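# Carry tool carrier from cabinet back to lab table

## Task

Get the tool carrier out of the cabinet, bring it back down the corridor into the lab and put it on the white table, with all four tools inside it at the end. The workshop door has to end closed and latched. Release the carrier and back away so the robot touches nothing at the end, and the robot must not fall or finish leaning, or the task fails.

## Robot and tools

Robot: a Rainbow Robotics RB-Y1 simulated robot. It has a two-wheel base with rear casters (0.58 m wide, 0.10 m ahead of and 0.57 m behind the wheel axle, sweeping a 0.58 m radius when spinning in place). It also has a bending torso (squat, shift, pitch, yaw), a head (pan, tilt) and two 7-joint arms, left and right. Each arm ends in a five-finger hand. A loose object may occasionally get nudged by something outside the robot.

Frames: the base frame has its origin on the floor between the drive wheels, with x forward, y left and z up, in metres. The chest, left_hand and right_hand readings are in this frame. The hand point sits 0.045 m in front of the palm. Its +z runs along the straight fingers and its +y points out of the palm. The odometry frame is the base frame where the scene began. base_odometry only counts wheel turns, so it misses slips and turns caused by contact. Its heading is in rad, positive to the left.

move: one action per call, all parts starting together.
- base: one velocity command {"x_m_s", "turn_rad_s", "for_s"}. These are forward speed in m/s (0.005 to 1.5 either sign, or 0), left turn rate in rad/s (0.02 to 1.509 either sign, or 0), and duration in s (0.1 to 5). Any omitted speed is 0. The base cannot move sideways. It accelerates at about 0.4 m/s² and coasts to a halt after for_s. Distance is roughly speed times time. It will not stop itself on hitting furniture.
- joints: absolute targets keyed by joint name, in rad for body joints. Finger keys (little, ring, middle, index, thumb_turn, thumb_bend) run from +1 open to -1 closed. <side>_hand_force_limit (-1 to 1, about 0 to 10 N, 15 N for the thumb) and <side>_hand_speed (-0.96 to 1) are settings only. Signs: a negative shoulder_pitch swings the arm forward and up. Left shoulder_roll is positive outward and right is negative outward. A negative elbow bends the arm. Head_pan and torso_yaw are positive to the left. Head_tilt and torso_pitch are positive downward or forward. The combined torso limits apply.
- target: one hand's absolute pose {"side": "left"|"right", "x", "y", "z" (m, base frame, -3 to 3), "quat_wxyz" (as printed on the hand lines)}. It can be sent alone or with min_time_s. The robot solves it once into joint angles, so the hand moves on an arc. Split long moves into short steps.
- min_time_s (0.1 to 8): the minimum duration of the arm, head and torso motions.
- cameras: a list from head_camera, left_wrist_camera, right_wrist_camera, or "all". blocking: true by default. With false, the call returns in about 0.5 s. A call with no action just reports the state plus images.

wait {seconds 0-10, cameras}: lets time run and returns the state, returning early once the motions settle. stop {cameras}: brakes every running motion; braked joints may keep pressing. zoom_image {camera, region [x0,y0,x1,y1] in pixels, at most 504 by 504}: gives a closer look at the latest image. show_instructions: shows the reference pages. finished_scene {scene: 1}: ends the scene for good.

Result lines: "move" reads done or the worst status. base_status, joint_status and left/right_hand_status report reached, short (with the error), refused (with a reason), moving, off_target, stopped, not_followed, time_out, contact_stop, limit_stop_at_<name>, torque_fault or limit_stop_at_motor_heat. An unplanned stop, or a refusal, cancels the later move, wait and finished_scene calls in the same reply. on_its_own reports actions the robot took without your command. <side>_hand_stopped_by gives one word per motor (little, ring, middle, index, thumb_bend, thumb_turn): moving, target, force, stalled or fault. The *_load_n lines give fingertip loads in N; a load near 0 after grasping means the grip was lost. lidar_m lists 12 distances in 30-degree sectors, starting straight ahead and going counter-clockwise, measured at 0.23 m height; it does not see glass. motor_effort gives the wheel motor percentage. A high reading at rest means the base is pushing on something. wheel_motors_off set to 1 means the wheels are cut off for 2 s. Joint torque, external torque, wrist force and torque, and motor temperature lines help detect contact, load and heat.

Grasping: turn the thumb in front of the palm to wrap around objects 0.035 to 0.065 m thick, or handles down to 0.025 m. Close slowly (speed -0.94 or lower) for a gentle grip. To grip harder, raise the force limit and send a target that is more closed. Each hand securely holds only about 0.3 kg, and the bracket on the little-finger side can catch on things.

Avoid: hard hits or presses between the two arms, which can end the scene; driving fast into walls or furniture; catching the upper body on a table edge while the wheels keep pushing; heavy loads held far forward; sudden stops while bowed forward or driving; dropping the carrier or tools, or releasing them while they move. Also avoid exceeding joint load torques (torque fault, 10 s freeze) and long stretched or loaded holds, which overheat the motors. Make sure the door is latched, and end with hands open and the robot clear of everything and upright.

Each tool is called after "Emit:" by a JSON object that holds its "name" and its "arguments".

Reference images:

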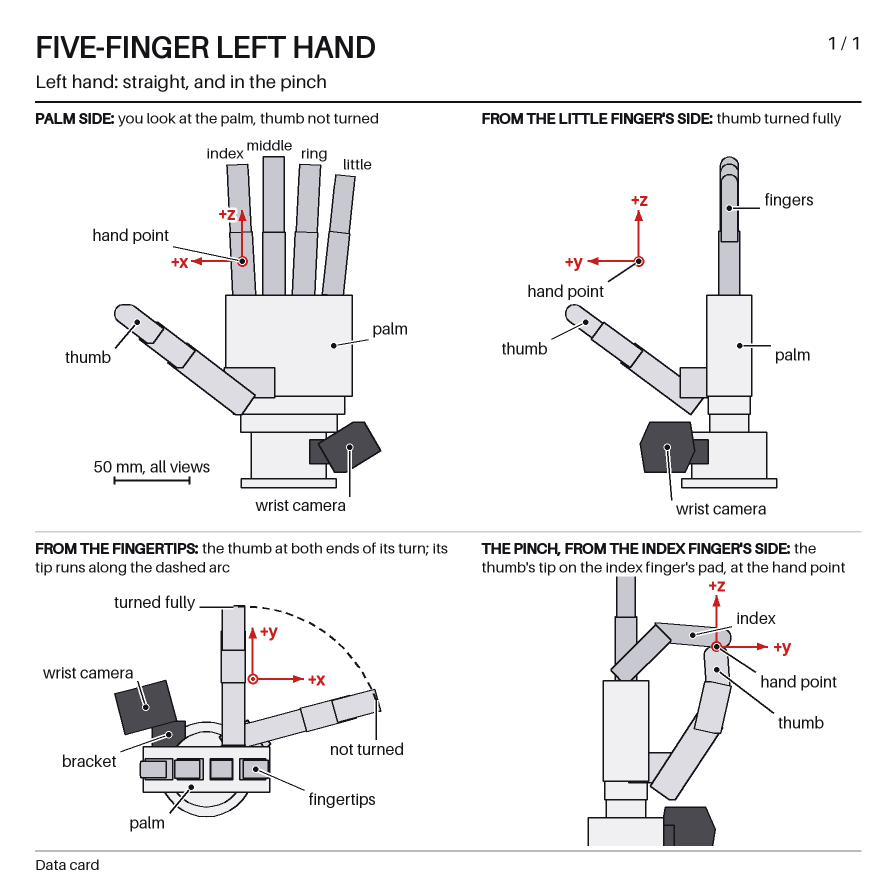

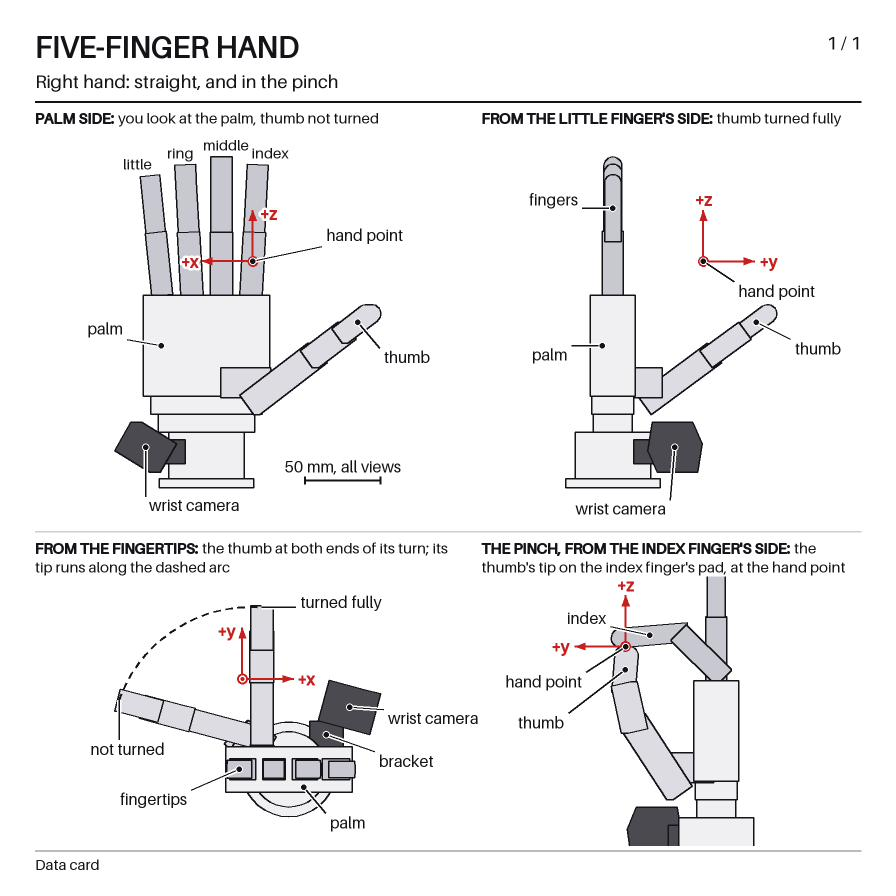

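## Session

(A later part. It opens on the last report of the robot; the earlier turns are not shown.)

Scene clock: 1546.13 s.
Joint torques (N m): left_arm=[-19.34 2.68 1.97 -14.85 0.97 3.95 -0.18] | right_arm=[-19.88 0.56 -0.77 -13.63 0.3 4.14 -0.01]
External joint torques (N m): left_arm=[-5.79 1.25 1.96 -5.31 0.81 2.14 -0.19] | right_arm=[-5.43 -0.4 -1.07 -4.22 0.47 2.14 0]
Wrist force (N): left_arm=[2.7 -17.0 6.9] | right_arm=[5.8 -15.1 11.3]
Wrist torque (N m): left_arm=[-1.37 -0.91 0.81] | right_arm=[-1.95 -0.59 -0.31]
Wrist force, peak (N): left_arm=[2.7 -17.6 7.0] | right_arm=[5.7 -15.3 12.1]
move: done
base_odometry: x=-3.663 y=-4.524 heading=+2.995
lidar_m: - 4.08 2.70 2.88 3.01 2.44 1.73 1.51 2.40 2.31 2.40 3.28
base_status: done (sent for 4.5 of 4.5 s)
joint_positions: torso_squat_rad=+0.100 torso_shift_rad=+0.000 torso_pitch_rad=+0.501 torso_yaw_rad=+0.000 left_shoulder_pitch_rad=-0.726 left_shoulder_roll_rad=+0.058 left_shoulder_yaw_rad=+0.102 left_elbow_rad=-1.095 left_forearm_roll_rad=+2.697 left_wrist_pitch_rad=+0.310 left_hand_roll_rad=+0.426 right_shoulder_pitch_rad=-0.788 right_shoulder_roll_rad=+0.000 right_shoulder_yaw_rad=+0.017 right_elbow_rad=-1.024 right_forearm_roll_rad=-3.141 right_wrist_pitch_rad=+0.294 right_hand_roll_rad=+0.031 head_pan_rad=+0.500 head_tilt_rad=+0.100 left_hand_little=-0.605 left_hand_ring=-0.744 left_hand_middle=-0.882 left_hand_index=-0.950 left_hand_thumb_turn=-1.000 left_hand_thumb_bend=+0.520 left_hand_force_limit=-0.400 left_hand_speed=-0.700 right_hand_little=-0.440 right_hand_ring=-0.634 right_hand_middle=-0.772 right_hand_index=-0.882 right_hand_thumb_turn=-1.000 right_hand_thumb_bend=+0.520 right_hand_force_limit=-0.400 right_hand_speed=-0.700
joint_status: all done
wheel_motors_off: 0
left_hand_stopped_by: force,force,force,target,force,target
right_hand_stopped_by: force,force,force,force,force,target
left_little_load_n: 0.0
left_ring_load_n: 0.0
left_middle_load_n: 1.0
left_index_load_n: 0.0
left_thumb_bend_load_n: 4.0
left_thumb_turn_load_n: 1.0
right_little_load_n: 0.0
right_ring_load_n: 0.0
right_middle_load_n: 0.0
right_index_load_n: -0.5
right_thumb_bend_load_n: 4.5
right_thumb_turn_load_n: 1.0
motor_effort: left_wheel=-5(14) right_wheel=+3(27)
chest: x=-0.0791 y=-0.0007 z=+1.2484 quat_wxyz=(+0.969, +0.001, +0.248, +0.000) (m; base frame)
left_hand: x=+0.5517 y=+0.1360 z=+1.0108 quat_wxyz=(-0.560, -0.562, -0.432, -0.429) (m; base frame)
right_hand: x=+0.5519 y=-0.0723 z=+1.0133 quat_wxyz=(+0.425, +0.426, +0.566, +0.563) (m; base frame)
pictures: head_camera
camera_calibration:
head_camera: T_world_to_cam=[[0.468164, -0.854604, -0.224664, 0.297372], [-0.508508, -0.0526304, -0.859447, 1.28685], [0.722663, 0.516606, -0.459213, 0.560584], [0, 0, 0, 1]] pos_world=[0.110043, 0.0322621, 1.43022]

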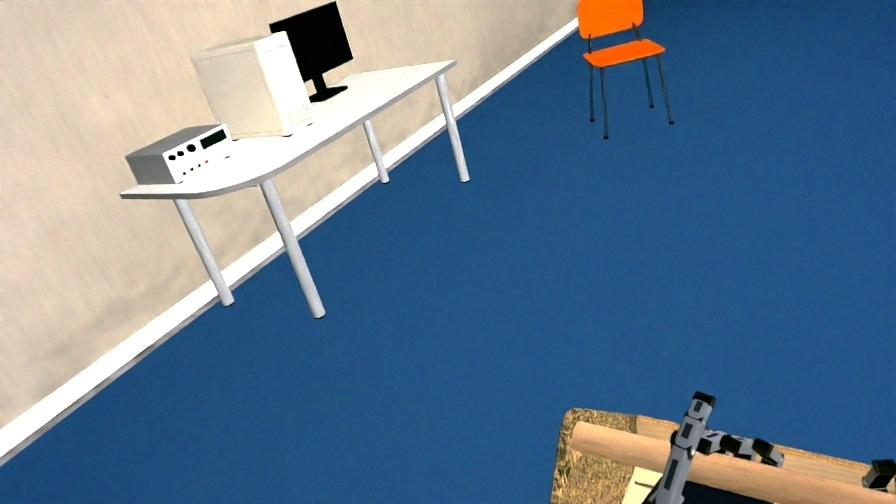

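Emit:
{"name": "move", "arguments": {"base": {"x_m_s":0.4,"for_s":5}}}

Emit:
{"name": "move", "arguments": {"base": {"x_m_s":0.3,"for_s":2.86}}}

Emit:
{"name": "move", "arguments": {"base": {"turn_rad_s":0.5,"for_s":3.14}, "joints": {"head_pan_rad":0}, "cameras": ["head_camera"]}}

Scene clock: 1582.10 s.
Joint torques (N m): left_arm=[-19.48 2.61 1.68 -14.73 0.88 3.86 -0.03] | right_arm=[-19.72 0.24 -0.76 -13.43 0.12 3.99 -0.23]
External joint torques (N m): left_arm=[-5.94 1.17 1.67 -5.19 0.72 2.05 -0.04] | right_arm=[-5.27 -0.72 -1.06 -4.02 0.3 2 -0.22]
Wrist force (N): left_arm=[2.6 -16.7 6.7] | right_arm=[5.9 -15.0 10.9]
Wrist torque (N m): left_arm=[-1.30 -0.90 0.81] | right_arm=[-1.92 -0.58 -0.32]
Wrist force, peak (N): left_arm=[2.6 -17.1 7.7] | right_arm=[5.8 -15.5 12.0]
move: done
base_odometry: x=-5.641 y=-4.231 heading=+2.994
lidar_m: 7.53 4.06 2.38 2.05 2.99 4.13 3.49 3.28 2.41 2.32 2.41 7.79
base_status: done (sent for 5 of 5 s)
joint_positions: torso_squat_rad=+0.100 torso_shift_rad=+0.000 torso_pitch_rad=+0.501 torso_yaw_rad=+0.000 left_shoulder_pitch_rad=-0.726 left_shoulder_roll_rad=+0.058 left_shoulder_yaw_rad=+0.102 left_elbow_rad=-1.095 left_forearm_roll_rad=+2.697 left_wrist_pitch_rad=+0.310 left_hand_roll_rad=+0.426 right_shoulder_pitch_rad=-0.788 right_shoulder_roll_rad=+0.000 right_shoulder_yaw_rad=+0.017 right_elbow_rad=-1.024 right_forearm_roll_rad=-3.141 right_wrist_pitch_rad=+0.294 right_hand_roll_rad=+0.031 head_pan_rad=+0.500 head_tilt_rad=+0.100 left_hand_little=-0.605 left_hand_ring=-0.744 left_hand_middle=-0.882 left_hand_index=-0.950 left_hand_thumb_turn=-1.000 left_hand_thumb_bend=+0.520 left_hand_force_limit=-0.400 left_hand_speed=-0.700 right_hand_little=-0.440 right_hand_ring=-0.634 right_hand_middle=-0.772 right_hand_index=-0.882 right_hand_thumb_turn=-1.000 right_hand_thumb_bend=+0.520 right_hand_force_limit=-0.400 right_hand_speed=-0.700
joint_status: not commanded
wheel_motors_off: 0
left_hand_stopped_by: force,force,force,target,force,target
right_hand_stopped_by: force,force,force,force,force,target
left_little_load_n: 0.0
left_ring_load_n: 0.0
left_middle_load_n: 1.0
left_index_load_n: 0.0
left_thumb_bend_load_n: 4.0
left_thumb_turn_load_n: 1.0
right_little_load_n: 0.5
right_ring_load_n: 0.0
right_middle_load_n: 0.0
right_index_load_n: 0.0
right_thumb_bend_load_n: 4.5
right_thumb_turn_load_n: 1.0
motor_effort: left_wheel=-5(14) right_wheel=+3(26)
chest: x=-0.0791 y=-0.0007 z=+1.2484 quat_wxyz=(+0.969, +0.001, +0.248, +0.000) (m; base frame)
left_hand: x=+0.5517 y=+0.1360 z=+1.0108 quat_wxyz=(-0.560, -0.562, -0.432, -0.429) (m; base frame)
right_hand: x=+0.5519 y=-0.0723 z=+1.0133 quat_wxyz=(+0.425, +0.426, +0.566, +0.563) (m; base frame)
pictures: none

Scene clock: 1586.17 s.
Joint torques (N m): left_arm=[-19.37 2.74 1.78 -14.88 1.01 4.05 -0.07] | right_arm=[-19.58 0.38 -0.58 -13.92 0.1 4.29 -0.09]
External joint torques (N m): left_arm=[-5.82 1.31 1.78 -5.34 0.85 2.24 -0.08] | right_arm=[-5.12 -0.58 -0.87 -4.52 0.27 2.29 -0.08]
Wrist force (N): left_arm=[2.4 -17.2 5.9] | right_arm=[5.7 -15.2 10.5]
Wrist torque (N m): left_arm=[-1.27 -0.89 0.83] | right_arm=[-1.90 -0.57 -0.32]
Wrist force, peak (N): left_arm=[2.9 -17.4 7.5] | right_arm=[5.7 -15.8 11.5]
move: done
base_odometry: x=-6.492 y=-4.105 heading=+2.994
lidar_m: 6.66 1.95 2.99 2.07 2.30 4.12 4.33 3.28 2.42 2.32 7.97 6.90
base_status: done (sent for 2.87 of 2.87 s)
joint_positions: torso_squat_rad=+0.100 torso_shift_rad=+0.000 torso_pitch_rad=+0.501 torso_yaw_rad=+0.000 left_shoulder_pitch_rad=-0.726 left_shoulder_roll_rad=+0.058 left_shoulder_yaw_rad=+0.102 left_elbow_rad=-1.095 left_forearm_roll_rad=+2.697 left_wrist_pitch_rad=+0.310 left_hand_roll_rad=+0.426 right_shoulder_pitch_rad=-0.788 right_shoulder_roll_rad=+0.000 right_shoulder_yaw_rad=+0.017 right_elbow_rad=-1.024 right_forearm_roll_rad=-3.141 right_wrist_pitch_rad=+0.294 right_hand_roll_rad=+0.031 head_pan_rad=+0.500 head_tilt_rad=+0.100 left_hand_little=-0.605 left_hand_ring=-0.744 left_hand_middle=-0.882 left_hand_index=-0.950 left_hand_thumb_turn=-1.000 left_hand_thumb_bend=+0.520 left_hand_force_limit=-0.400 left_hand_speed=-0.700 right_hand_little=-0.440 right_hand_ring=-0.634 right_hand_middle=-0.772 right_hand_index=-0.882 right_hand_thumb_turn=-1.000 right_hand_thumb_bend=+0.520 right_hand_force_limit=-0.400 right_hand_speed=-0.700
joint_status: not commanded
wheel_motors_off: 0
left_hand_stopped_by: force,force,force,target,force,target
right_hand_stopped_by: force,force,force,force,force,target
left_little_load_n: 0.0
left_ring_load_n: 0.0
left_middle_load_n: 1.0
left_index_load_n: 0.0
left_thumb_bend_load_n: 4.0
left_thumb_turn_load_n: 1.5
right_little_load_n: 0.0
right_ring_load_n: -0.5
right_middle_load_n: 0.0
right_index_load_n: 0.0
right_thumb_bend_load_n: 5.0
right_thumb_turn_load_n: 1.0
motor_effort: left_wheel=-7(14) right_wheel=+2(25)
chest: x=-0.0791 y=-0.0007 z=+1.2484 quat_wxyz=(+0.969, +0.001, +0.248, +0.000) (m; base frame)
left_hand: x=+0.5517 y=+0.1360 z=+1.0108 quat_wxyz=(-0.560, -0.562, -0.432, -0.429) (m; base frame)
right_hand: x=+0.5519 y=-0.0722 z=+1.0133 quat_wxyz=(+0.425, +0.426, +0.566, +0.563) (m; base frame)
pictures: none

Scene clock: 1590.67 s.
Joint torques (N m): left_arm=[-19.35 2.63 1.56 -14.84 0.95 3.83 -0.06] | right_arm=[-20.32 0.54 -0.41 -13.54 0 3.98 0.04]
External joint torques (N m): left_arm=[-5.8 1.19 1.55 -5.3 0.78 2.02 -0.06] | right_arm=[-5.86 -0.42 -0.71 -4.13 0.17 1.98 0.05]
Wrist force (N): left_arm=[2.6 -16.9 6.5] | right_arm=[6.0 -15.0 10.6]
Wrist torque (N m): left_arm=[-1.30 -0.93 0.83] | right_arm=[-1.87 -0.60 -0.30]
Wrist force, peak (N): left_arm=[2.5 -17.5 7.5] | right_arm=[6.4 -15.6 12.0]
move: done
base_odometry: x=-6.492 y=-4.105 heading=-1.723
lidar_m: 2.06 2.30 4.13 4.34 3.27 2.40 2.31 7.98 6.90 6.67 1.56 1.66
base_status: done (sent for 3.13 of 3.13 s)
joint_positions: torso_squat_rad=+0.100 torso_shift_rad=+0.000 torso_pitch_rad=+0.501 torso_yaw_rad=+0.000 left_shoulder_pitch_rad=-0.726 left_shoulder_roll_rad=+0.058 left_shoulder_yaw_rad=+0.102 left_elbow_rad=-1.095 left_forearm_roll_rad=+2.697 left_wrist_pitch_rad=+0.310 left_hand_roll_rad=+0.426 right_shoulder_pitch_rad=-0.788 right_shoulder_roll_rad=+0.000 right_shoulder_yaw_rad=+0.017 right_elbow_rad=-1.024 right_forearm_roll_rad=-3.141 right_wrist_pitch_rad=+0.294 right_hand_roll_rad=+0.031 head_pan_rad=+0.000 head_tilt_rad=+0.100 left_hand_little=-0.605 left_hand_ring=-0.744 left_hand_middle=-0.882 left_hand_index=-0.950 left_hand_thumb_turn=-1.000 left_hand_thumb_bend=+0.520 left_hand_force_limit=-0.400 left_hand_speed=-0.700 right_hand_little=-0.440 right_hand_ring=-0.634 right_hand_middle=-0.772 right_hand_index=-0.882 right_hand_thumb_turn=-1.000 right_hand_thumb_bend=+0.520 right_hand_force_limit=-0.400 right_hand_speed=-0.700
joint_status: all done
wheel_motors_off: 0
left_hand_stopped_by: force,force,force,target,force,target
right_hand_stopped_by: force,force,force,force,force,target
left_little_load_n: 0.0
left_ring_load_n: 0.0
left_middle_load_n: 1.0
left_index_load_n: 0.0
left_thumb_bend_load_n: 4.5
left_thumb_turn_load_n: 1.0
right_little_load_n: 0.0
right_ring_load_n: 0.0
right_middle_load_n: 0.0
right_index_load_n: 0.0
right_thumb_bend_load_n: 5.0
right_thumb_turn_load_n: 1.0
motor_effort: left_wheel=+0(35) right_wheel=+10(25)
chest: x=-0.0791 y=-0.0007 z=+1.2484 quat_wxyz=(+0.969, +0.000, +0.248, +0.000) (m; base frame)
left_hand: x=+0.5517 y=+0.1360 z=+1.0108 quat_wxyz=(-0.560, -0.562, -0.432, -0.429) (m; base frame)
right_hand: x=+0.5519 y=-0.0722 z=+1.0133 quat_wxyz=(+0.425, +0.426, +0.566, +0.563) (m; base frame)
pictures: head_camera
camera_calibration:
head_camera: T_world_to_cam=[[0.0530706, -0.998588, 0.00246435, -0.00864787], [-0.527427, -0.0301258, -0.849066, 1.27298], [0.847941, 0.0437607, -0.528281, 0.653215], [0, 0, 0, 1]] pos_world=[0.117975, 0.00112878, 1.42595]

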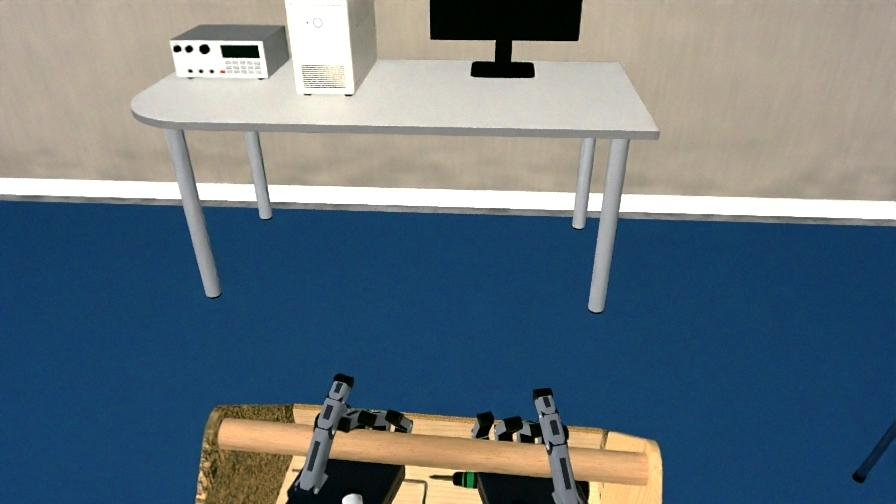

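Emit:
{"name": "move", "arguments": {"joints": {"torso_pitch_rad":0.42,"head_tilt_rad":0.2}, "min_time_s": 2.5}}

Emit:
{"name": "move", "arguments": {"base": {"x_m_s":0.3,"for_s":4.0}, "cameras": ["head_camera"]}}

Scene clock: 1612.50 s.
Joint torques (N m): left_arm=[-20.76 2.88 1.71 -14.98 1.03 3.88 -0.02] | right_arm=[-21.42 -0.07 0.18 -13.73 0.25 4.11 0.05]
External joint torques (N m): left_arm=[-5.78 1.06 1.6 -5.2 0.86 2.09 -0.03] | right_arm=[-5.56 -0.54 0.1 -4.07 0.44 2.12 0.06]
Wrist force (N): left_arm=[2.6 -16.8 5.3] | right_arm=[6.3 -14.7 9.7]
Wrist torque (N m): left_arm=[-1.23 -0.98 0.83] | right_arm=[-1.82 -0.61 -0.30]
Wrist force, peak (N): left_arm=[2.9 -17.5 6.4] | right_arm=[6.1 -15.4 11.3]
move: done
base_odometry: x=-6.492 y=-4.105 heading=-1.723
lidar_m: 2.08 2.29 4.13 4.34 3.26 2.41 2.32 7.96 6.91 6.68 1.57 1.68
base_status: not commanded
joint_positions: torso_squat_rad=+0.100 torso_shift_rad=+0.000 torso_pitch_rad=+0.421 torso_yaw_rad=+0.000 left_shoulder_pitch_rad=-0.726 left_shoulder_roll_rad=+0.058 left_shoulder_yaw_rad=+0.102 left_elbow_rad=-1.095 left_forearm_roll_rad=+2.697 left_wrist_pitch_rad=+0.310 left_hand_roll_rad=+0.426 right_shoulder_pitch_rad=-0.788 right_shoulder_roll_rad=+0.000 right_shoulder_yaw_rad=+0.017 right_elbow_rad=-1.024 right_forearm_roll_rad=-3.141 right_wrist_pitch_rad=+0.294 right_hand_roll_rad=+0.031 head_pan_rad=+0.000 head_tilt_rad=+0.200 left_hand_little=-0.605 left_hand_ring=-0.744 left_hand_middle=-0.882 left_hand_index=-0.950 left_hand_thumb_turn=-1.000 left_hand_thumb_bend=+0.520 left_hand_force_limit=-0.400 left_hand_speed=-0.700 right_hand_little=-0.440 right_hand_ring=-0.634 right_hand_middle=-0.772 right_hand_index=-0.882 right_hand_thumb_turn=-1.000 right_hand_thumb_bend=+0.520 right_hand_force_limit=-0.400 right_hand_speed=-0.700
joint_status: all done
wheel_motors_off: 0
left_hand_stopped_by: force,force,force,target,force,target
right_hand_stopped_by: force,force,force,force,force,target
left_little_load_n: 0.0
left_ring_load_n: 0.0
left_middle_load_n: 1.0
left_index_load_n: 0.5
left_thumb_bend_load_n: 4.5
left_thumb_turn_load_n: 1.0
right_little_load_n: 0.0
right_ring_load_n: 0.0
right_middle_load_n: 0.0
right_index_load_n: 0.0
right_thumb_bend_load_n: 5.0
right_thumb_turn_load_n: 0.5
motor_effort: left_wheel=+0(2) right_wheel=+11(11)
chest: x=-0.1013 y=-0.0007 z=+1.2594 quat_wxyz=(+0.978, +0.000, +0.209, +0.000) (m; base frame)
left_hand: x=+0.5466 y=+0.1360 z=+1.0729 quat_wxyz=(-0.577, -0.544, -0.409, -0.451) (m; base frame)
right_hand: x=+0.5465 y=-0.0723 z=+1.0754 quat_wxyz=(+0.448, +0.403, +0.548, +0.580) (m; base frame)
pictures: none

Scene clock: 1617.70 s.
Joint torques (N m): left_arm=[-21.05 3.33 1.51 -15.12 0.95 3.95 -0.07] | right_arm=[-21.38 0.09 -0.63 -14.06 0.32 4.17 0.15]
External joint torques (N m): left_arm=[-6.08 1.5 1.4 -5.34 0.78 2.16 -0.08] | right_arm=[-5.52 -0.38 -0.7 -4.4 0.51 2.17 0.16]
Wrist force (N): left_arm=[2.1 -17.2 5.4] | right_arm=[6.2 -14.7 9.5]
Wrist torque (N m): left_arm=[-1.23 -0.91 0.83] | right_arm=[-1.81 -0.59 -0.30]
Wrist force, peak (N): left_arm=[2.3 -17.5 5.8] | right_arm=[6.1 -15.7 10.6]
move: done
base_odometry: x=-6.673 y=-5.291 heading=-1.723
lidar_m: 1.67 1.74 1.33 5.20 4.62 3.65 3.52 - 6.92 1.05 2.36 0.92
base_status: done (sent for 4 of 4 s)
joint_positions: torso_squat_rad=+0.100 torso_shift_rad=+0.000 torso_pitch_rad=+0.421 torso_yaw_rad=+0.000 left_shoulder_pitch_rad=-0.726 left_shoulder_roll_rad=+0.058 left_shoulder_yaw_rad=+0.102 left_elbow_rad=-1.095 left_forearm_roll_rad=+2.697 left_wrist_pitch_rad=+0.310 left_hand_roll_rad=+0.426 right_shoulder_pitch_rad=-0.788 right_shoulder_roll_rad=+0.000 right_shoulder_yaw_rad=+0.017 right_elbow_rad=-1.024 right_forearm_roll_rad=-3.141 right_wrist_pitch_rad=+0.294 right_hand_roll_rad=+0.031 head_pan_rad=+0.000 head_tilt_rad=+0.200 left_hand_little=-0.605 left_hand_ring=-0.744 left_hand_middle=-0.882 left_hand_index=-0.950 left_hand_thumb_turn=-1.000 left_hand_thumb_bend=+0.520 left_hand_force_limit=-0.400 left_hand_speed=-0.700 right_hand_little=-0.440 right_hand_ring=-0.634 right_hand_middle=-0.772 right_hand_index=-0.882 right_hand_thumb_turn=-1.000 right_hand_thumb_bend=+0.520 right_hand_force_limit=-0.400 right_hand_speed=-0.700
joint_status: not commanded
wheel_motors_off: 0
left_hand_stopped_by: force,force,force,target,force,target
right_hand_stopped_by: force,force,force,force,force,target
left_little_load_n: 0.5
left_ring_load_n: 0.5
left_middle_load_n: 1.0
left_index_load_n: 1.0
left_thumb_bend_load_n: 4.5
left_thumb_turn_load_n: 1.0
right_little_load_n: 0.0
right_ring_load_n: 0.5
right_middle_load_n: -0.5
right_index_load_n: 0.0
right_thumb_bend_load_n: 5.0
right_thumb_turn_load_n: 1.0
motor_effort: left_wheel=+2(37) right_wheel=-3(34)
chest: x=-0.1013 y=-0.0007 z=+1.2594 quat_wxyz=(+0.978, +0.000, +0.209, +0.000) (m; base frame)
left_hand: x=+0.5465 y=+0.1360 z=+1.0729 quat_wxyz=(-0.577, -0.544, -0.409, -0.451) (m; base frame)
right_hand: x=+0.5465 y=-0.0723 z=+1.0754 quat_wxyz=(+0.448, +0.403, +0.548, +0.580) (m; base frame)
pictures: head_camera
camera_calibration:
head_camera: T_world_to_cam=[[0.0532488, -0.99858, 0.00143487, -0.00543662], [-0.544304, -0.0302294, -0.838343, 1.25548], [0.837196, 0.0438598, -0.545141, 0.718088], [0, 0, 0, 1]] pos_world=[0.0824746, 0.00102845, 1.44399]

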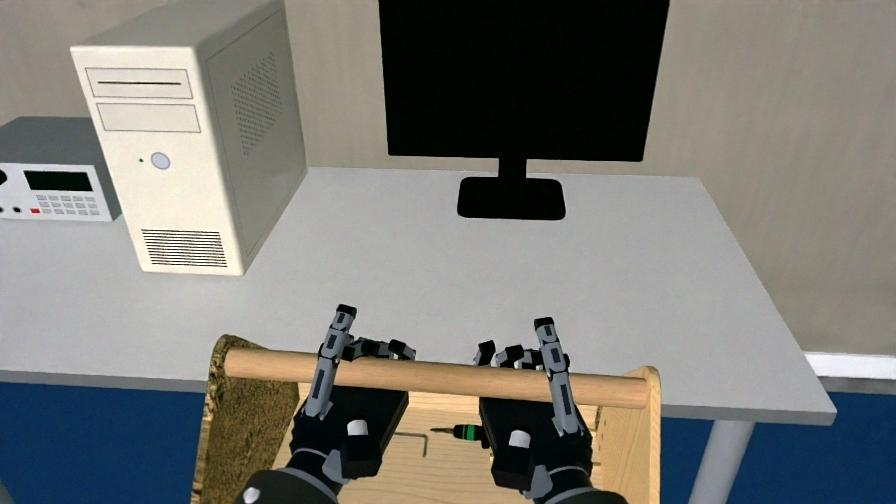

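Emit:
{"name": "move", "arguments": {"base": {"x_m_s":0.1,"for_s":4.5}, "joints": {"head_tilt_rad":0.45}, "cameras": ["head_camera"]}}

Scene clock: 1629.20 s.
Joint torques (N m): left_arm=[-21 3.06 1.78 -15.21 1.02 4.03 -0.13] | right_arm=[-22.04 -0.32 -0.88 -13.87 0.06 4 -0.21]
External joint torques (N m): left_arm=[-6.03 1.23 1.67 -5.43 0.85 2.24 -0.14] | right_arm=[-6.19 -0.79 -0.96 -4.21 0.25 2.01 -0.2]
Wrist force (N): left_arm=[2.3 -16.9 5.2] | right_arm=[6.2 -15.0 9.8]
Wrist torque (N m): left_arm=[-1.24 -0.94 0.85] | right_arm=[-1.85 -0.59 -0.29]
Wrist force, peak (N): left_arm=[2.1 -17.5 6.1] | right_arm=[6.2 -15.8 10.6]
move: done
base_odometry: x=-6.741 y=-5.736 heading=-1.723
lidar_m: 1.21 1.28 1.09 5.07 4.80 4.12 3.97 - 1.09 4.52 0.53 0.57
base_status: done (sent for 4.5 of 4.5 s)
joint_positions: torso_squat_rad=+0.100 torso_shift_rad=+0.000 torso_pitch_rad=+0.421 torso_yaw_rad=+0.000 left_shoulder_pitch_rad=-0.726 left_shoulder_roll_rad=+0.058 left_shoulder_yaw_rad=+0.102 left_elbow_rad=-1.095 left_forearm_roll_rad=+2.697 left_wrist_pitch_rad=+0.310 left_hand_roll_rad=+0.426 right_shoulder_pitch_rad=-0.788 right_shoulder_roll_rad=+0.000 right_shoulder_yaw_rad=+0.017 right_elbow_rad=-1.024 right_forearm_roll_rad=-3.141 right_wrist_pitch_rad=+0.294 right_hand_roll_rad=+0.031 head_pan_rad=+0.000 head_tilt_rad=+0.450 left_hand_little=-0.605 left_hand_ring=-0.744 left_hand_middle=-0.882 left_hand_index=-0.950 left_hand_thumb_turn=-1.000 left_hand_thumb_bend=+0.520 left_hand_force_limit=-0.400 left_hand_speed=-0.700 right_hand_little=-0.440 right_hand_ring=-0.634 right_hand_middle=-0.772 right_hand_index=-0.882 right_hand_thumb_turn=-1.000 right_hand_thumb_bend=+0.520 right_hand_force_limit=-0.400 right_hand_speed=-0.700
joint_status: all done
wheel_motors_off: 0
left_hand_stopped_by: force,force,force,target,force,target
right_hand_stopped_by: force,force,force,force,force,target
left_little_load_n: 0.0
left_ring_load_n: 0.0
left_middle_load_n: 1.0
left_index_load_n: 0.0
left_thumb_bend_load_n: 4.5
left_thumb_turn_load_n: 1.0
right_little_load_n: 0.0
right_ring_load_n: 0.0
right_middle_load_n: 0.0
right_index_load_n: 0.0
right_thumb_bend_load_n: 5.0
right_thumb_turn_load_n: 1.0
motor_effort: left_wheel=+1(26) right_wheel=-4(14)
chest: x=-0.1012 y=-0.0007 z=+1.2594 quat_wxyz=(+0.978, +0.000, +0.209, +0.000) (m; base frame)
left_hand: x=+0.5466 y=+0.1360 z=+1.0728 quat_wxyz=(-0.577, -0.544, -0.409, -0.451) (m; base frame)
right_hand: x=+0.5466 y=-0.0723 z=+1.0753 quat_wxyz=(+0.448, +0.403, +0.548, +0.580) (m; base frame)
pictures: head_camera
camera_calibration:
head_camera: T_world_to_cam=[[0.0521555, -0.998568, -0.0118701, 0.0137051], [-0.734844, -0.0303269, -0.677558, 1.02519], [0.676228, 0.044061, -0.735374, 0.99063], [0, 0, 0, 1]] pos_world=[0.0827452, 0.00112794, 1.42327]

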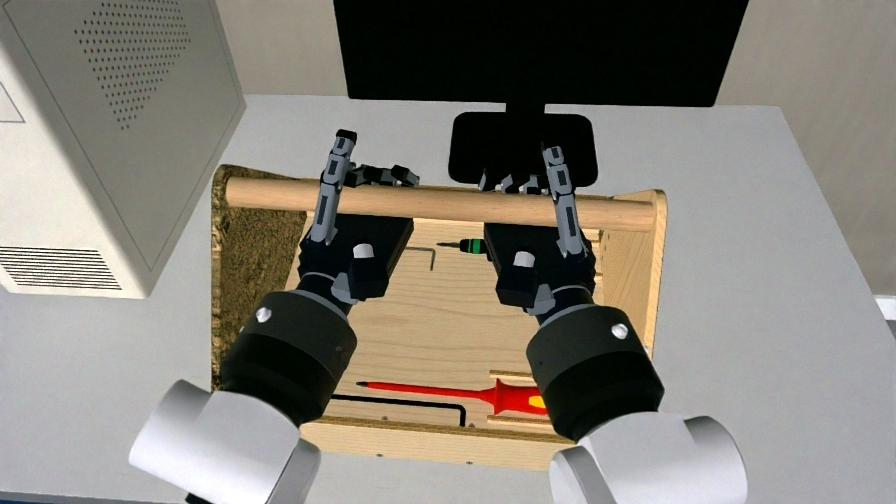

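Emit:
{"name": "move", "arguments": {"base": {"x_m_s":0.05,"for_s":0.8}}}

Emit:
{"name": "move", "arguments": {"joints": {"torso_pitch_rad":0.5,"head_tilt_rad":0.4}, "min_time_s": 3, "cameras": ["head_camera"]}}

Emit:
{"name": "move", "arguments": {"joints": {"torso_squat_rad":0.22}, "min_time_s": 2, "cameras": ["head_camera","right_wrist_camera"]}}

Scene clock: 1637.70 s.
Joint torques (N m): left_arm=[-21.01 2.96 1.74 -15.05 1.12 3.94 -0.15] | right_arm=[-21.58 -0.03 -0.63 -14.04 0.11 4.11 -0.06]
External joint torques (N m): left_arm=[-6.03 1.14 1.63 -5.27 0.95 2.15 -0.16] | right_arm=[-5.72 -0.5 -0.71 -4.38 0.31 2.12 -0.05]
Wrist force (N): left_arm=[2.2 -17.0 5.6] | right_arm=[6.1 -15.3 9.8]
Wrist torque (N m): left_arm=[-1.24 -0.92 0.80] | right_arm=[-1.86 -0.57 -0.31]
Wrist force, peak (N): left_arm=[2.2 -17.5 6.6] | right_arm=[6.1 -15.9 10.8]
move: done
base_odometry: x=-6.747 y=-5.775 heading=-1.722
lidar_m: 1.18 1.22 1.08 4.92 4.81 4.15 4.02 - 1.11 1.39 0.52 1.05
base_status: done (sent for 0.8 of 0.8 s)
joint_positions: torso_squat_rad=+0.100 torso_shift_rad=+0.000 torso_pitch_rad=+0.421 torso_yaw_rad=+0.000 left_shoulder_pitch_rad=-0.726 left_shoulder_roll_rad=+0.058 left_shoulder_yaw_rad=+0.102 left_elbow_rad=-1.095 left_forearm_roll_rad=+2.697 left_wrist_pitch_rad=+0.310 left_hand_roll_rad=+0.426 right_shoulder_pitch_rad=-0.788 right_shoulder_roll_rad=+0.000 right_shoulder_yaw_rad=+0.017 right_elbow_rad=-1.024 right_forearm_roll_rad=-3.141 right_wrist_pitch_rad=+0.294 right_hand_roll_rad=+0.031 head_pan_rad=+0.000 head_tilt_rad=+0.450 left_hand_little=-0.605 left_hand_ring=-0.744 left_hand_middle=-0.882 left_hand_index=-0.950 left_hand_thumb_turn=-1.000 left_hand_thumb_bend=+0.520 left_hand_force_limit=-0.400 left_hand_speed=-0.700 right_hand_little=-0.440 right_hand_ring=-0.634 right_hand_middle=-0.772 right_hand_index=-0.882 right_hand_thumb_turn=-1.000 right_hand_thumb_bend=+0.520 right_hand_force_limit=-0.400 right_hand_speed=-0.700
joint_status: not commanded
wheel_motors_off: 0
left_hand_stopped_by: force,force,force,target,force,target
right_hand_stopped_by: force,force,force,force,force,target
left_little_load_n: 0.0
left_ring_load_n: 0.0
left_middle_load_n: 1.0
left_index_load_n: 0.0
left_thumb_bend_load_n: 4.5
left_thumb_turn_load_n: 1.0
right_little_load_n: 0.0
right_ring_load_n: -0.5
right_middle_load_n: 0.0
right_index_load_n: 0.0
right_thumb_bend_load_n: 5.0
right_thumb_turn_load_n: 1.0
motor_effort: left_wheel=+4(26) right_wheel=-5(13)
chest: x=-0.1013 y=-0.0007 z=+1.2594 quat_wxyz=(+0.978, +0.000, +0.209, +0.000) (m; base frame)
left_hand: x=+0.5465 y=+0.1360 z=+1.0730 quat_wxyz=(-0.577, -0.544, -0.409, -0.452) (m; base frame)
right_hand: x=+0.5465 y=-0.0723 z=+1.0754 quat_wxyz=(+0.448, +0.403, +0.548, +0.580) (m; base frame)
pictures: none

Scene clock: 1641.00 s.
Joint torques (N m): left_arm=[-19.64 2.71 1.45 -14.84 0.92 3.95 -0.08] | right_arm=[-19.44 0.4 -0.67 -13.72 0.07 3.89 -0.04]
External joint torques (N m): left_arm=[-6.09 1.27 1.45 -5.31 0.76 2.14 -0.09] | right_arm=[-4.98 -0.56 -0.96 -4.31 0.25 1.89 -0.03]
Wrist force (N): left_arm=[2.6 -16.6 6.7] | right_arm=[6.1 -15.0 11.1]
Wrist torque (N m): left_arm=[-1.28 -0.87 0.83] | right_arm=[-1.93 -0.61 -0.30]
Wrist force, peak (N): left_arm=[2.7 -17.0 7.1] | right_arm=[6.2 -15.2 11.2]
move: done
base_odometry: x=-6.747 y=-5.775 heading=-1.722
lidar_m: 1.18 1.24 1.08 4.92 4.82 4.14 4.01 - 1.12 1.38 0.52 1.06
base_status: not commanded
joint_positions: torso_squat_rad=+0.100 torso_shift_rad=+0.000 torso_pitch_rad=+0.501 torso_yaw_rad=+0.000 left_shoulder_pitch_rad=-0.726 left_shoulder_roll_rad=+0.058 left_shoulder_yaw_rad=+0.102 left_elbow_rad=-1.095 left_forearm_roll_rad=+2.697 left_wrist_pitch_rad=+0.310 left_hand_roll_rad=+0.426 right_shoulder_pitch_rad=-0.788 right_shoulder_roll_rad=+0.000 right_shoulder_yaw_rad=+0.017 right_elbow_rad=-1.024 right_forearm_roll_rad=-3.141 right_wrist_pitch_rad=+0.294 right_hand_roll_rad=+0.031 head_pan_rad=+0.000 head_tilt_rad=+0.400 left_hand_little=-0.605 left_hand_ring=-0.744 left_hand_middle=-0.882 left_hand_index=-0.950 left_hand_thumb_turn=-1.000 left_hand_thumb_bend=+0.520 left_hand_force_limit=-0.400 left_hand_speed=-0.700 right_hand_little=-0.440 right_hand_ring=-0.634 right_hand_middle=-0.772 right_hand_index=-0.882 right_hand_thumb_turn=-1.000 right_hand_thumb_bend=+0.520 right_hand_force_limit=-0.400 right_hand_speed=-0.700
joint_status: all done
wheel_motors_off: 0
left_hand_stopped_by: force,force,force,target,force,target
right_hand_stopped_by: force,force,force,force,force,target
left_little_load_n: 0.0
left_ring_load_n: 0.0
left_middle_load_n: 1.0
left_index_load_n: 0.0
left_thumb_bend_load_n: 4.5
left_thumb_turn_load_n: 1.0
right_little_load_n: 0.0
right_ring_load_n: 0.0
right_middle_load_n: 0.0
right_index_load_n: 0.0
right_thumb_bend_load_n: 5.0
right_thumb_turn_load_n: 1.0
motor_effort: left_wheel=+4(6) right_wheel=-5(5)
chest: x=-0.0792 y=-0.0007 z=+1.2484 quat_wxyz=(+0.969, +0.000, +0.248, +0.000) (m; base frame)
left_hand: x=+0.5517 y=+0.1360 z=+1.0109 quat_wxyz=(-0.560, -0.562, -0.432, -0.429) (m; base frame)
right_hand: x=+0.5519 y=-0.0722 z=+1.0133 quat_wxyz=(+0.426, +0.426, +0.566, +0.563) (m; base frame)
pictures: head_camera
camera_calibration:
head_camera: T_world_to_cam=[[0.0517818, -0.998568, -0.0134136, 0.0138135], [-0.754734, -0.0303347, -0.655329, 1.00734], [0.653984, 0.0440578, -0.755225, 0.981052], [0, 0, 0, 1]] pos_world=[0.117963, 0.00112793, 1.40124]

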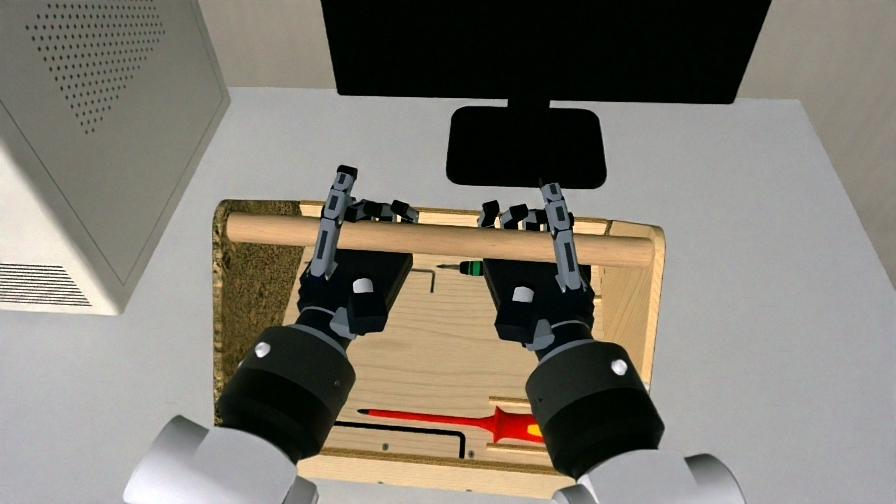

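Scene clock: 1643.30 s.
Joint torques (N m): left_arm=[-19.57 2.38 1.37 -15.04 1.01 3.99 -0.12] | right_arm=[-20.12 0.12 -0.35 -13.81 0.16 4.19 -0.08]
External joint torques (N m): left_arm=[-6.03 0.94 1.37 -5.51 0.85 2.18 -0.13] | right_arm=[-5.66 -0.85 -0.65 -4.4 0.34 2.19 -0.07]
Wrist force (N): left_arm=[2.1 -16.9 6.5] | right_arm=[6.1 -14.8 11.1]
Wrist torque (N m): left_arm=[-1.35 -0.87 0.78] | right_arm=[-1.90 -0.62 -0.29]
Wrist force, peak (N): left_arm=[3.1 -17.2 6.6] | right_arm=[6.0 -15.2 11.4]
move: done
base_odometry: x=-6.747 y=-5.775 heading=-1.722
lidar_m: 1.18 1.24 1.08 4.91 4.81 4.15 4.01 - 1.10 1.39 0.52 1.06
base_status: not commanded
joint_positions: torso_squat_rad=+0.220 torso_shift_rad=+0.000 torso_pitch_rad=+0.501 torso_yaw_rad=+0.000 left_shoulder_pitch_rad=-0.726 left_shoulder_roll_rad=+0.058 left_shoulder_yaw_rad=+0.102 left_elbow_rad=-1.095 left_forearm_roll_rad=+2.697 left_wrist_pitch_rad=+0.310 left_hand_roll_rad=+0.426 right_shoulder_pitch_rad=-0.788 right_shoulder_roll_rad=+0.000 right_shoulder_yaw_rad=+0.017 right_elbow_rad=-1.024 right_forearm_roll_rad=-3.141 right_wrist_pitch_rad=+0.294 right_hand_roll_rad=+0.031 head_pan_rad=+0.000 head_tilt_rad=+0.400 left_hand_little=-0.605 left_hand_ring=-0.744 left_hand_middle=-0.882 left_hand_index=-0.950 left_hand_thumb_turn=-1.000 left_hand_thumb_bend=+0.520 left_hand_force_limit=-0.400 left_hand_speed=-0.700 right_hand_little=-0.440 right_hand_ring=-0.634 right_hand_middle=-0.772 right_hand_index=-0.882 right_hand_thumb_turn=-1.000 right_hand_thumb_bend=+0.520 right_hand_force_limit=-0.400 right_hand_speed=-0.700
joint_status: all done
wheel_motors_off: 0
left_hand_stopped_by: force,force,force,target,force,target
right_hand_stopped_by: force,force,force,force,force,target
left_little_load_n: 0.0
left_ring_load_n: 0.0
left_middle_load_n: 1.0
left_index_load_n: 0.0
left_thumb_bend_load_n: 4.0
left_thumb_turn_load_n: 1.0
right_little_load_n: 0.0
right_ring_load_n: 0.0
right_middle_load_n: 0.0
right_index_load_n: 0.0
right_thumb_bend_load_n: 5.0
right_thumb_turn_load_n: 1.5
motor_effort: left_wheel=+4(6) right_wheel=-5(5)
chest: x=-0.0792 y=-0.0007 z=+1.2351 quat_wxyz=(+0.969, +0.000, +0.248, +0.000) (m; base frame)
left_hand: x=+0.5517 y=+0.1360 z=+0.9975 quat_wxyz=(-0.560, -0.562, -0.432, -0.429) (m; base frame)
right_hand: x=+0.5519 y=-0.0722 z=+1.0000 quat_wxyz=(+0.426, +0.426, +0.566, +0.563) (m; base frame)
pictures: head_camera, right_wrist_camera
camera_calibration:
head_camera: T_world_to_cam=[[0.0517818, -0.998568, -0.0134136, 0.0136338], [-0.754734, -0.0303347, -0.655329, 0.998554], [0.653984, 0.0440578, -0.755225, 0.970932], [0, 0, 0, 1]] pos_world=[0.117963, 0.00112793, 1.38784]
right_wrist_camera: T_world_to_cam=[[-0.134754, 0.21736, 0.966745, -0.880607], [-0.286669, -0.942474, 0.171944, -0.0800227], [0.948505, -0.253965, 0.189312, -0.618985], [0, 0, 0, 1]] pos_world=[0.445505, -0.0412114, 0.982263]

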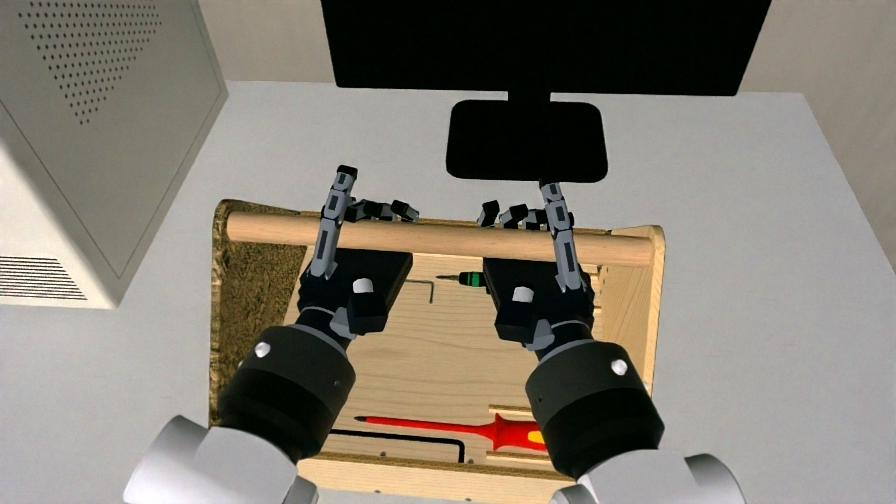

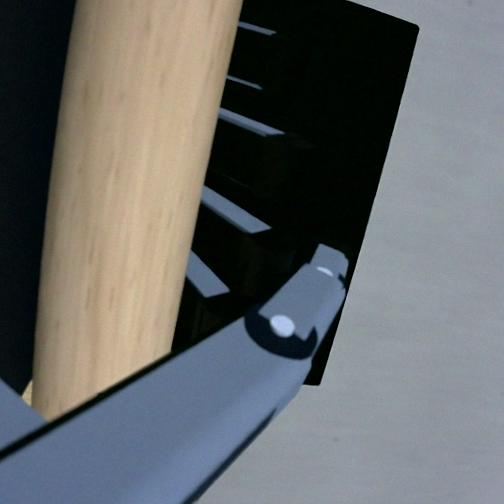

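Emit:
{"name": "move", "arguments": {"joints": {"torso_squat_rad":0.3}, "min_time_s": 2}}

Emit:
{"name": "move", "arguments": {"joints": {"torso_squat_rad":0.33}, "min_time_s": 1.5, "cameras": ["head_camera"]}}

Scene clock: 1648.93 s.
Joint torques (N m): left_arm=[-19.56 2.47 1.54 -14.41 1.06 3.88 -0.13] | right_arm=[-19.62 0.02 -0.43 -12.95 0.05 3.61 -0.13]
External joint torques (N m): left_arm=[-6.01 1.03 1.54 -4.88 0.9 2.07 -0.14] | right_arm=[-5.15 -0.94 -0.73 -3.54 0.23 1.61 -0.12]
Wrist force (N): left_arm=[4.8 -14.8 6.2] | right_arm=[5.9 -11.7 10.4]
Wrist torque (N m): left_arm=[-1.30 -0.99 0.56] | right_arm=[-1.72 -0.58 -0.32]
Wrist force, peak (N): left_arm=[3.6 -17.0 8.2] | right_arm=[6.2 -15.4 11.2]
move: done
base_odometry: x=-6.747 y=-5.775 heading=-1.722
lidar_m: 1.18 1.24 1.08 4.90 4.81 4.15 4.02 - 1.10 1.39 0.52 1.05
base_status: not commanded
joint_positions: torso_squat_rad=+0.300 torso_shift_rad=+0.000 torso_pitch_rad=+0.501 torso_yaw_rad=+0.000 left_shoulder_pitch_rad=-0.726 left_shoulder_roll_rad=+0.058 left_shoulder_yaw_rad=+0.102 left_elbow_rad=-1.095 left_forearm_roll_rad=+2.697 left_wrist_pitch_rad=+0.310 left_hand_roll_rad=+0.426 right_shoulder_pitch_rad=-0.788 right_shoulder_roll_rad=+0.000 right_shoulder_yaw_rad=+0.017 right_elbow_rad=-1.025 right_forearm_roll_rad=-3.141 right_wrist_pitch_rad=+0.294 right_hand_roll_rad=+0.031 head_pan_rad=+0.000 head_tilt_rad=+0.400 left_hand_little=-0.605 left_hand_ring=-0.744 left_hand_middle=-0.882 left_hand_index=-0.950 left_hand_thumb_turn=-1.000 left_hand_thumb_bend=+0.520 left_hand_force_limit=-0.400 left_hand_speed=-0.700 right_hand_little=-0.440 right_hand_ring=-0.634 right_hand_middle=-0.772 right_hand_index=-0.882 right_hand_thumb_turn=-1.000 right_hand_thumb_bend=+0.520 right_hand_force_limit=-0.400 right_hand_speed=-0.700
joint_status: all done
wheel_motors_off: 0
left_hand_stopped_by: force,force,force,target,force,target
right_hand_stopped_by: force,force,force,force,force,target
left_little_load_n: 0.0
left_ring_load_n: 0.0
left_middle_load_n: 1.0
left_index_load_n: 0.0
left_thumb_bend_load_n: 4.0
left_thumb_turn_load_n: 1.0
right_little_load_n: 0.0
right_ring_load_n: 0.0
right_middle_load_n: 0.0
right_index_load_n: 0.0
right_thumb_bend_load_n: 5.0
right_thumb_turn_load_n: 1.0
motor_effort: left_wheel=+4(6) right_wheel=-5(5)
chest: x=-0.0794 y=-0.0007 z=+1.2207 quat_wxyz=(+0.969, +0.000, +0.248, +0.000) (m; base frame)
left_hand: x=+0.5516 y=+0.1361 z=+0.9834 quat_wxyz=(-0.560, -0.562, -0.431, -0.430) (m; base frame)
right_hand: x=+0.5518 y=-0.0722 z=+0.9860 quat_wxyz=(+0.426, +0.426, +0.566, +0.563) (m; base frame)
pictures: none

Scene clock: 1650.73 s.
Joint torques (N m): left_arm=[-19.82 1.5 -0.3 -13.87 0.48 3.84 -0.09] | right_arm=[-17.73 0.24 -0.51 -10.59 0.18 2.42 0]
External joint torques (N m): left_arm=[-6.26 0.05 -0.3 -4.33 0.32 2.03 -0.09] | right_arm=[-3.25 -0.72 -0.8 -1.18 0.36 0.42 0.01]
Wrist force (N): left_arm=[10.0 -13.6 5.4] | right_arm=[3.5 -7.1 10.0]
Wrist torque (N m): left_arm=[-1.23 -1.21 0.64] | right_arm=[-1.44 -0.48 -0.46]
Wrist force, peak (N): left_arm=[10.3 -14.1 5.9] | right_arm=[5.9 -11.8 10.4]
move: done
base_odometry: x=-6.747 y=-5.775 heading=-1.722
lidar_m: 1.17 1.21 1.09 4.92 4.81 4.13 4.01 - 1.12 1.40 0.53 1.06
base_status: not commanded
joint_positions: torso_squat_rad=+0.330 torso_shift_rad=+0.000 torso_pitch_rad=+0.500 torso_yaw_rad=+0.000 left_shoulder_pitch_rad=-0.726 left_shoulder_roll_rad=+0.058 left_shoulder_yaw_rad=+0.102 left_elbow_rad=-1.095 left_forearm_roll_rad=+2.697 left_wrist_pitch_rad=+0.310 left_hand_roll_rad=+0.426 right_shoulder_pitch_rad=-0.788 right_shoulder_roll_rad=+0.000 right_shoulder_yaw_rad=+0.017 right_elbow_rad=-1.025 right_forearm_roll_rad=-3.141 right_wrist_pitch_rad=+0.294 right_hand_roll_rad=+0.031 head_pan_rad=+0.000 head_tilt_rad=+0.400 left_hand_little=-0.605 left_hand_ring=-0.744 left_hand_middle=-0.882 left_hand_index=-0.950 left_hand_thumb_turn=-1.000 left_hand_thumb_bend=+0.520 left_hand_force_limit=-0.400 left_hand_speed=-0.700 right_hand_little=-0.440 right_hand_ring=-0.634 right_hand_middle=-0.772 right_hand_index=-0.882 right_hand_thumb_turn=-1.000 right_hand_thumb_bend=+0.520 right_hand_force_limit=-0.400 right_hand_speed=-0.700
joint_status: all done
wheel_motors_off: 0
left_hand_stopped_by: force,force,force,target,force,target
right_hand_stopped_by: force,force,force,force,force,target
left_little_load_n: 0.0
left_ring_load_n: 0.0
left_middle_load_n: 1.0
left_index_load_n: 0.0
left_thumb_bend_load_n: 4.0
left_thumb_turn_load_n: 1.0
right_little_load_n: 0.0
right_ring_load_n: 0.0
right_middle_load_n: 0.0
right_index_load_n: 0.0
right_thumb_bend_load_n: 5.0
right_thumb_turn_load_n: 1.0
motor_effort: left_wheel=+4(6) right_wheel=-5(5)
chest: x=-0.0795 y=-0.0007 z=+1.2142 quat_wxyz=(+0.969, +0.000, +0.248, +0.000) (m; base frame)
left_hand: x=+0.5516 y=+0.1365 z=+0.9772 quat_wxyz=(-0.560, -0.562, -0.432, -0.430) (m; base frame)
right_hand: x=+0.5519 y=-0.0721 z=+0.9803 quat_wxyz=(+0.426, +0.426, +0.565, +0.564) (m; base frame)
pictures: head_camera
camera_calibration:
head_camera: T_world_to_cam=[[0.0517869, -0.998568, -0.013389, 0.0133426], [-0.754364, -0.0303297, -0.655756, 0.985226], [0.654411, 0.0440597, -0.754854, 0.955004], [0, 0, 0, 1]] pos_world=[0.117563, 0.00112793, 1.36714]

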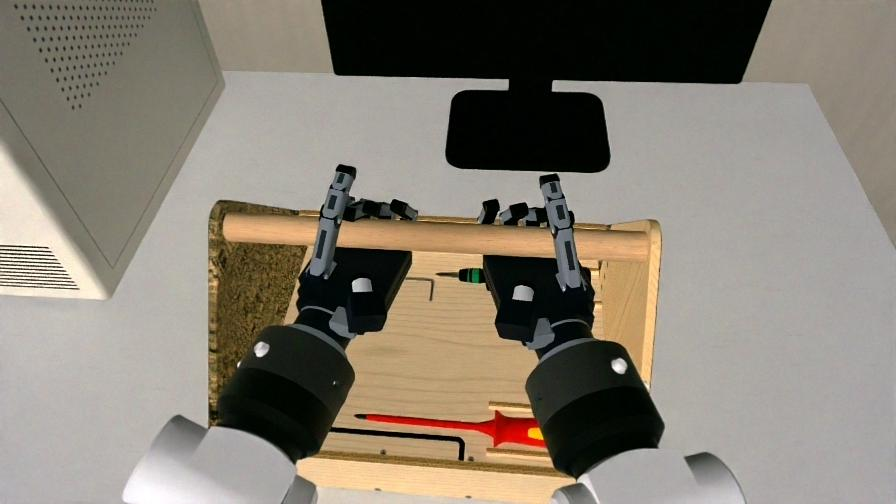

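Emit:
{"name": "move", "arguments": {"joints": {"torso_squat_rad":0.35}, "min_time_s": 1.5}}

Emit:
{"name": "move", "arguments": {"joints": {"torso_squat_rad":0.365}, "min_time_s": 1.5}}

Scene clock: 1654.80 s.
Joint torques (N m): left_arm=[-13.76 1.15 -0.61 -8.51 0.28 1.43 -0.23] | right_arm=[-15.94 0.61 -0.88 -8.88 0.08 1.61 -0.08]
External joint torques (N m): left_arm=[-0.15 -0.31 -0.62 1.03 0.12 -0.38 -0.24] | right_arm=[-1.44 -0.34 -1.17 0.54 0.25 -0.38 -0.07]
Wrist force (N): left_arm=[6.6 -2.2 5.7] | right_arm=[2.9 -3.9 9.8]
Wrist torque (N m): left_arm=[-0.87 -1.04 0.44] | right_arm=[-1.32 -0.47 -0.44]
Wrist force, peak (N): left_arm=[10.2 -14.1 5.2] | right_arm=[3.7 -7.2 10.1]
move: done
base_odometry: x=-6.747 y=-5.775 heading=-1.722
lidar_m: 1.17 1.23 1.09 4.92 4.81 4.15 4.01 - 1.10 1.39 0.52 1.06
base_status: not commanded
joint_positions: torso_squat_rad=+0.350 torso_shift_rad=+0.000 torso_pitch_rad=+0.500 torso_yaw_rad=+0.000 left_shoulder_pitch_rad=-0.728 left_shoulder_roll_rad=+0.058 left_shoulder_yaw_rad=+0.102 left_elbow_rad=-1.096 left_forearm_roll_rad=+2.697 left_wrist_pitch_rad=+0.311 left_hand_roll_rad=+0.426 right_shoulder_pitch_rad=-0.789 right_shoulder_roll_rad=+0.000 right_shoulder_yaw_rad=+0.017 right_elbow_rad=-1.025 right_forearm_roll_rad=-3.141 right_wrist_pitch_rad=+0.294 right_hand_roll_rad=+0.031 head_pan_rad=+0.000 head_tilt_rad=+0.400 left_hand_little=-0.605 left_hand_ring=-0.744 left_hand_middle=-0.882 left_hand_index=-0.950 left_hand_thumb_turn=-1.000 left_hand_thumb_bend=+0.520 left_hand_force_limit=-0.400 left_hand_speed=-0.700 right_hand_little=-0.440 right_hand_ring=-0.634 right_hand_middle=-0.772 right_hand_index=-0.882 right_hand_thumb_turn=-1.000 right_hand_thumb_bend=+0.520 right_hand_force_limit=-0.400 right_hand_speed=-0.700
joint_status: all done
wheel_motors_off: 0
left_hand_stopped_by: force,force,force,target,force,target
right_hand_stopped_by: force,force,force,force,force,target
left_little_load_n: 0.0
left_ring_load_n: 0.0
left_middle_load_n: 1.5
left_index_load_n: 0.5
left_thumb_bend_load_n: 4.0
left_thumb_turn_load_n: 1.0
right_little_load_n: 0.0
right_ring_load_n: 0.0
right_middle_load_n: 0.0
right_index_load_n: 2.5
right_thumb_bend_load_n: 5.0
right_thumb_turn_load_n: 1.0
motor_effort: left_wheel=+5(5) right_wheel=-5(5)
chest: x=-0.0798 y=-0.0007 z=+1.2097 quat_wxyz=(+0.969, +0.000, +0.247, +0.000) (m; base frame)
left_hand: x=+0.5518 y=+0.1361 z=+0.9747 quat_wxyz=(-0.561, -0.561, -0.430, -0.431) (m; base frame)
right_hand: x=+0.5518 y=-0.0720 z=+0.9767 quat_wxyz=(+0.426, +0.425, +0.565, +0.564) (m; base frame)
pictures: none

Scene clock: 1656.60 s.
Joint torques (N m): left_arm=[-9.37 0.99 -0.54 -4.18 0.18 -0.24 -0.13] | right_arm=[-11.9 0.03 -0.68 -5.72 0.08 -0.03 0]
External joint torques (N m): left_arm=[4.27 -0.47 -0.55 5.38 0.02 -2.05 -0.14] | right_arm=[2.64 -0.92 -0.97 3.72 0.26 -2.03 0]
Wrist force (N): left_arm=[9.3 6.7 4.8] | right_arm=[1.8 3.5 9.3]
Wrist torque (N m): left_arm=[-0.57 -1.14 0.30] | right_arm=[-1.01 -0.40 -0.39]
Wrist force, peak (N): left_arm=[9.5 6.9 5.0] | right_arm=[2.7 -4.0 9.8]
move: done
base_odometry: x=-6.747 y=-5.775 heading=-1.722
lidar_m: 1.17 1.23 1.08 4.92 4.80 4.15 4.01 - 1.11 1.39 0.52 1.05
base_status: not commanded
joint_positions: torso_squat_rad=+0.365 torso_shift_rad=+0.000 torso_pitch_rad=+0.499 torso_yaw_rad=+0.000 left_shoulder_pitch_rad=-0.729 left_shoulder_roll_rad=+0.058 left_shoulder_yaw_rad=+0.102 left_elbow_rad=-1.098 left_forearm_roll_rad=+2.697 left_wrist_pitch_rad=+0.311 left_hand_roll_rad=+0.426 right_shoulder_pitch_rad=-0.790 right_shoulder_roll_rad=+0.000 right_shoulder_yaw_rad=+0.017 right_elbow_rad=-1.026 right_forearm_roll_rad=-3.141 right_wrist_pitch_rad=+0.295 right_hand_roll_rad=+0.031 head_pan_rad=+0.000 head_tilt_rad=+0.400 left_hand_little=-0.605 left_hand_ring=-0.744 left_hand_middle=-0.882 left_hand_index=-0.950 left_hand_thumb_turn=-1.000 left_hand_thumb_bend=+0.520 left_hand_force_limit=-0.400 left_hand_speed=-0.700 right_hand_little=-0.440 right_hand_ring=-0.634 right_hand_middle=-0.772 right_hand_index=-0.881 right_hand_thumb_turn=-1.000 right_hand_thumb_bend=+0.520 right_hand_force_limit=-0.400 right_hand_speed=-0.700
joint_status: all done
wheel_motors_off: 0
left_hand_stopped_by: force,force,force,target,force,target
right_hand_stopped_by: force,force,force,force,force,target
left_little_load_n: 0.0
left_ring_load_n: 0.0
left_middle_load_n: 2.0
left_index_load_n: 2.5
left_thumb_bend_load_n: 4.5
left_thumb_turn_load_n: 1.5
right_little_load_n: 0.0
right_ring_load_n: 0.0
right_middle_load_n: 0.0
right_index_load_n: 7.0
right_thumb_bend_load_n: 5.0
right_thumb_turn_load_n: 1.0
motor_effort: left_wheel=+4(5) right_wheel=-5(5)
chest: x=-0.0802 y=-0.0007 z=+1.2061 quat_wxyz=(+0.969, +0.000, +0.247, +0.000) (m; base frame)
left_hand: x=+0.5519 y=+0.1358 z=+0.9730 quat_wxyz=(-0.562, -0.560, -0.429, -0.431) (m; base frame)
right_hand: x=+0.5519 y=-0.0718 z=+0.9748 quat_wxyz=(+0.427, +0.424, +0.564, +0.565) (m; base frame)
pictures: none


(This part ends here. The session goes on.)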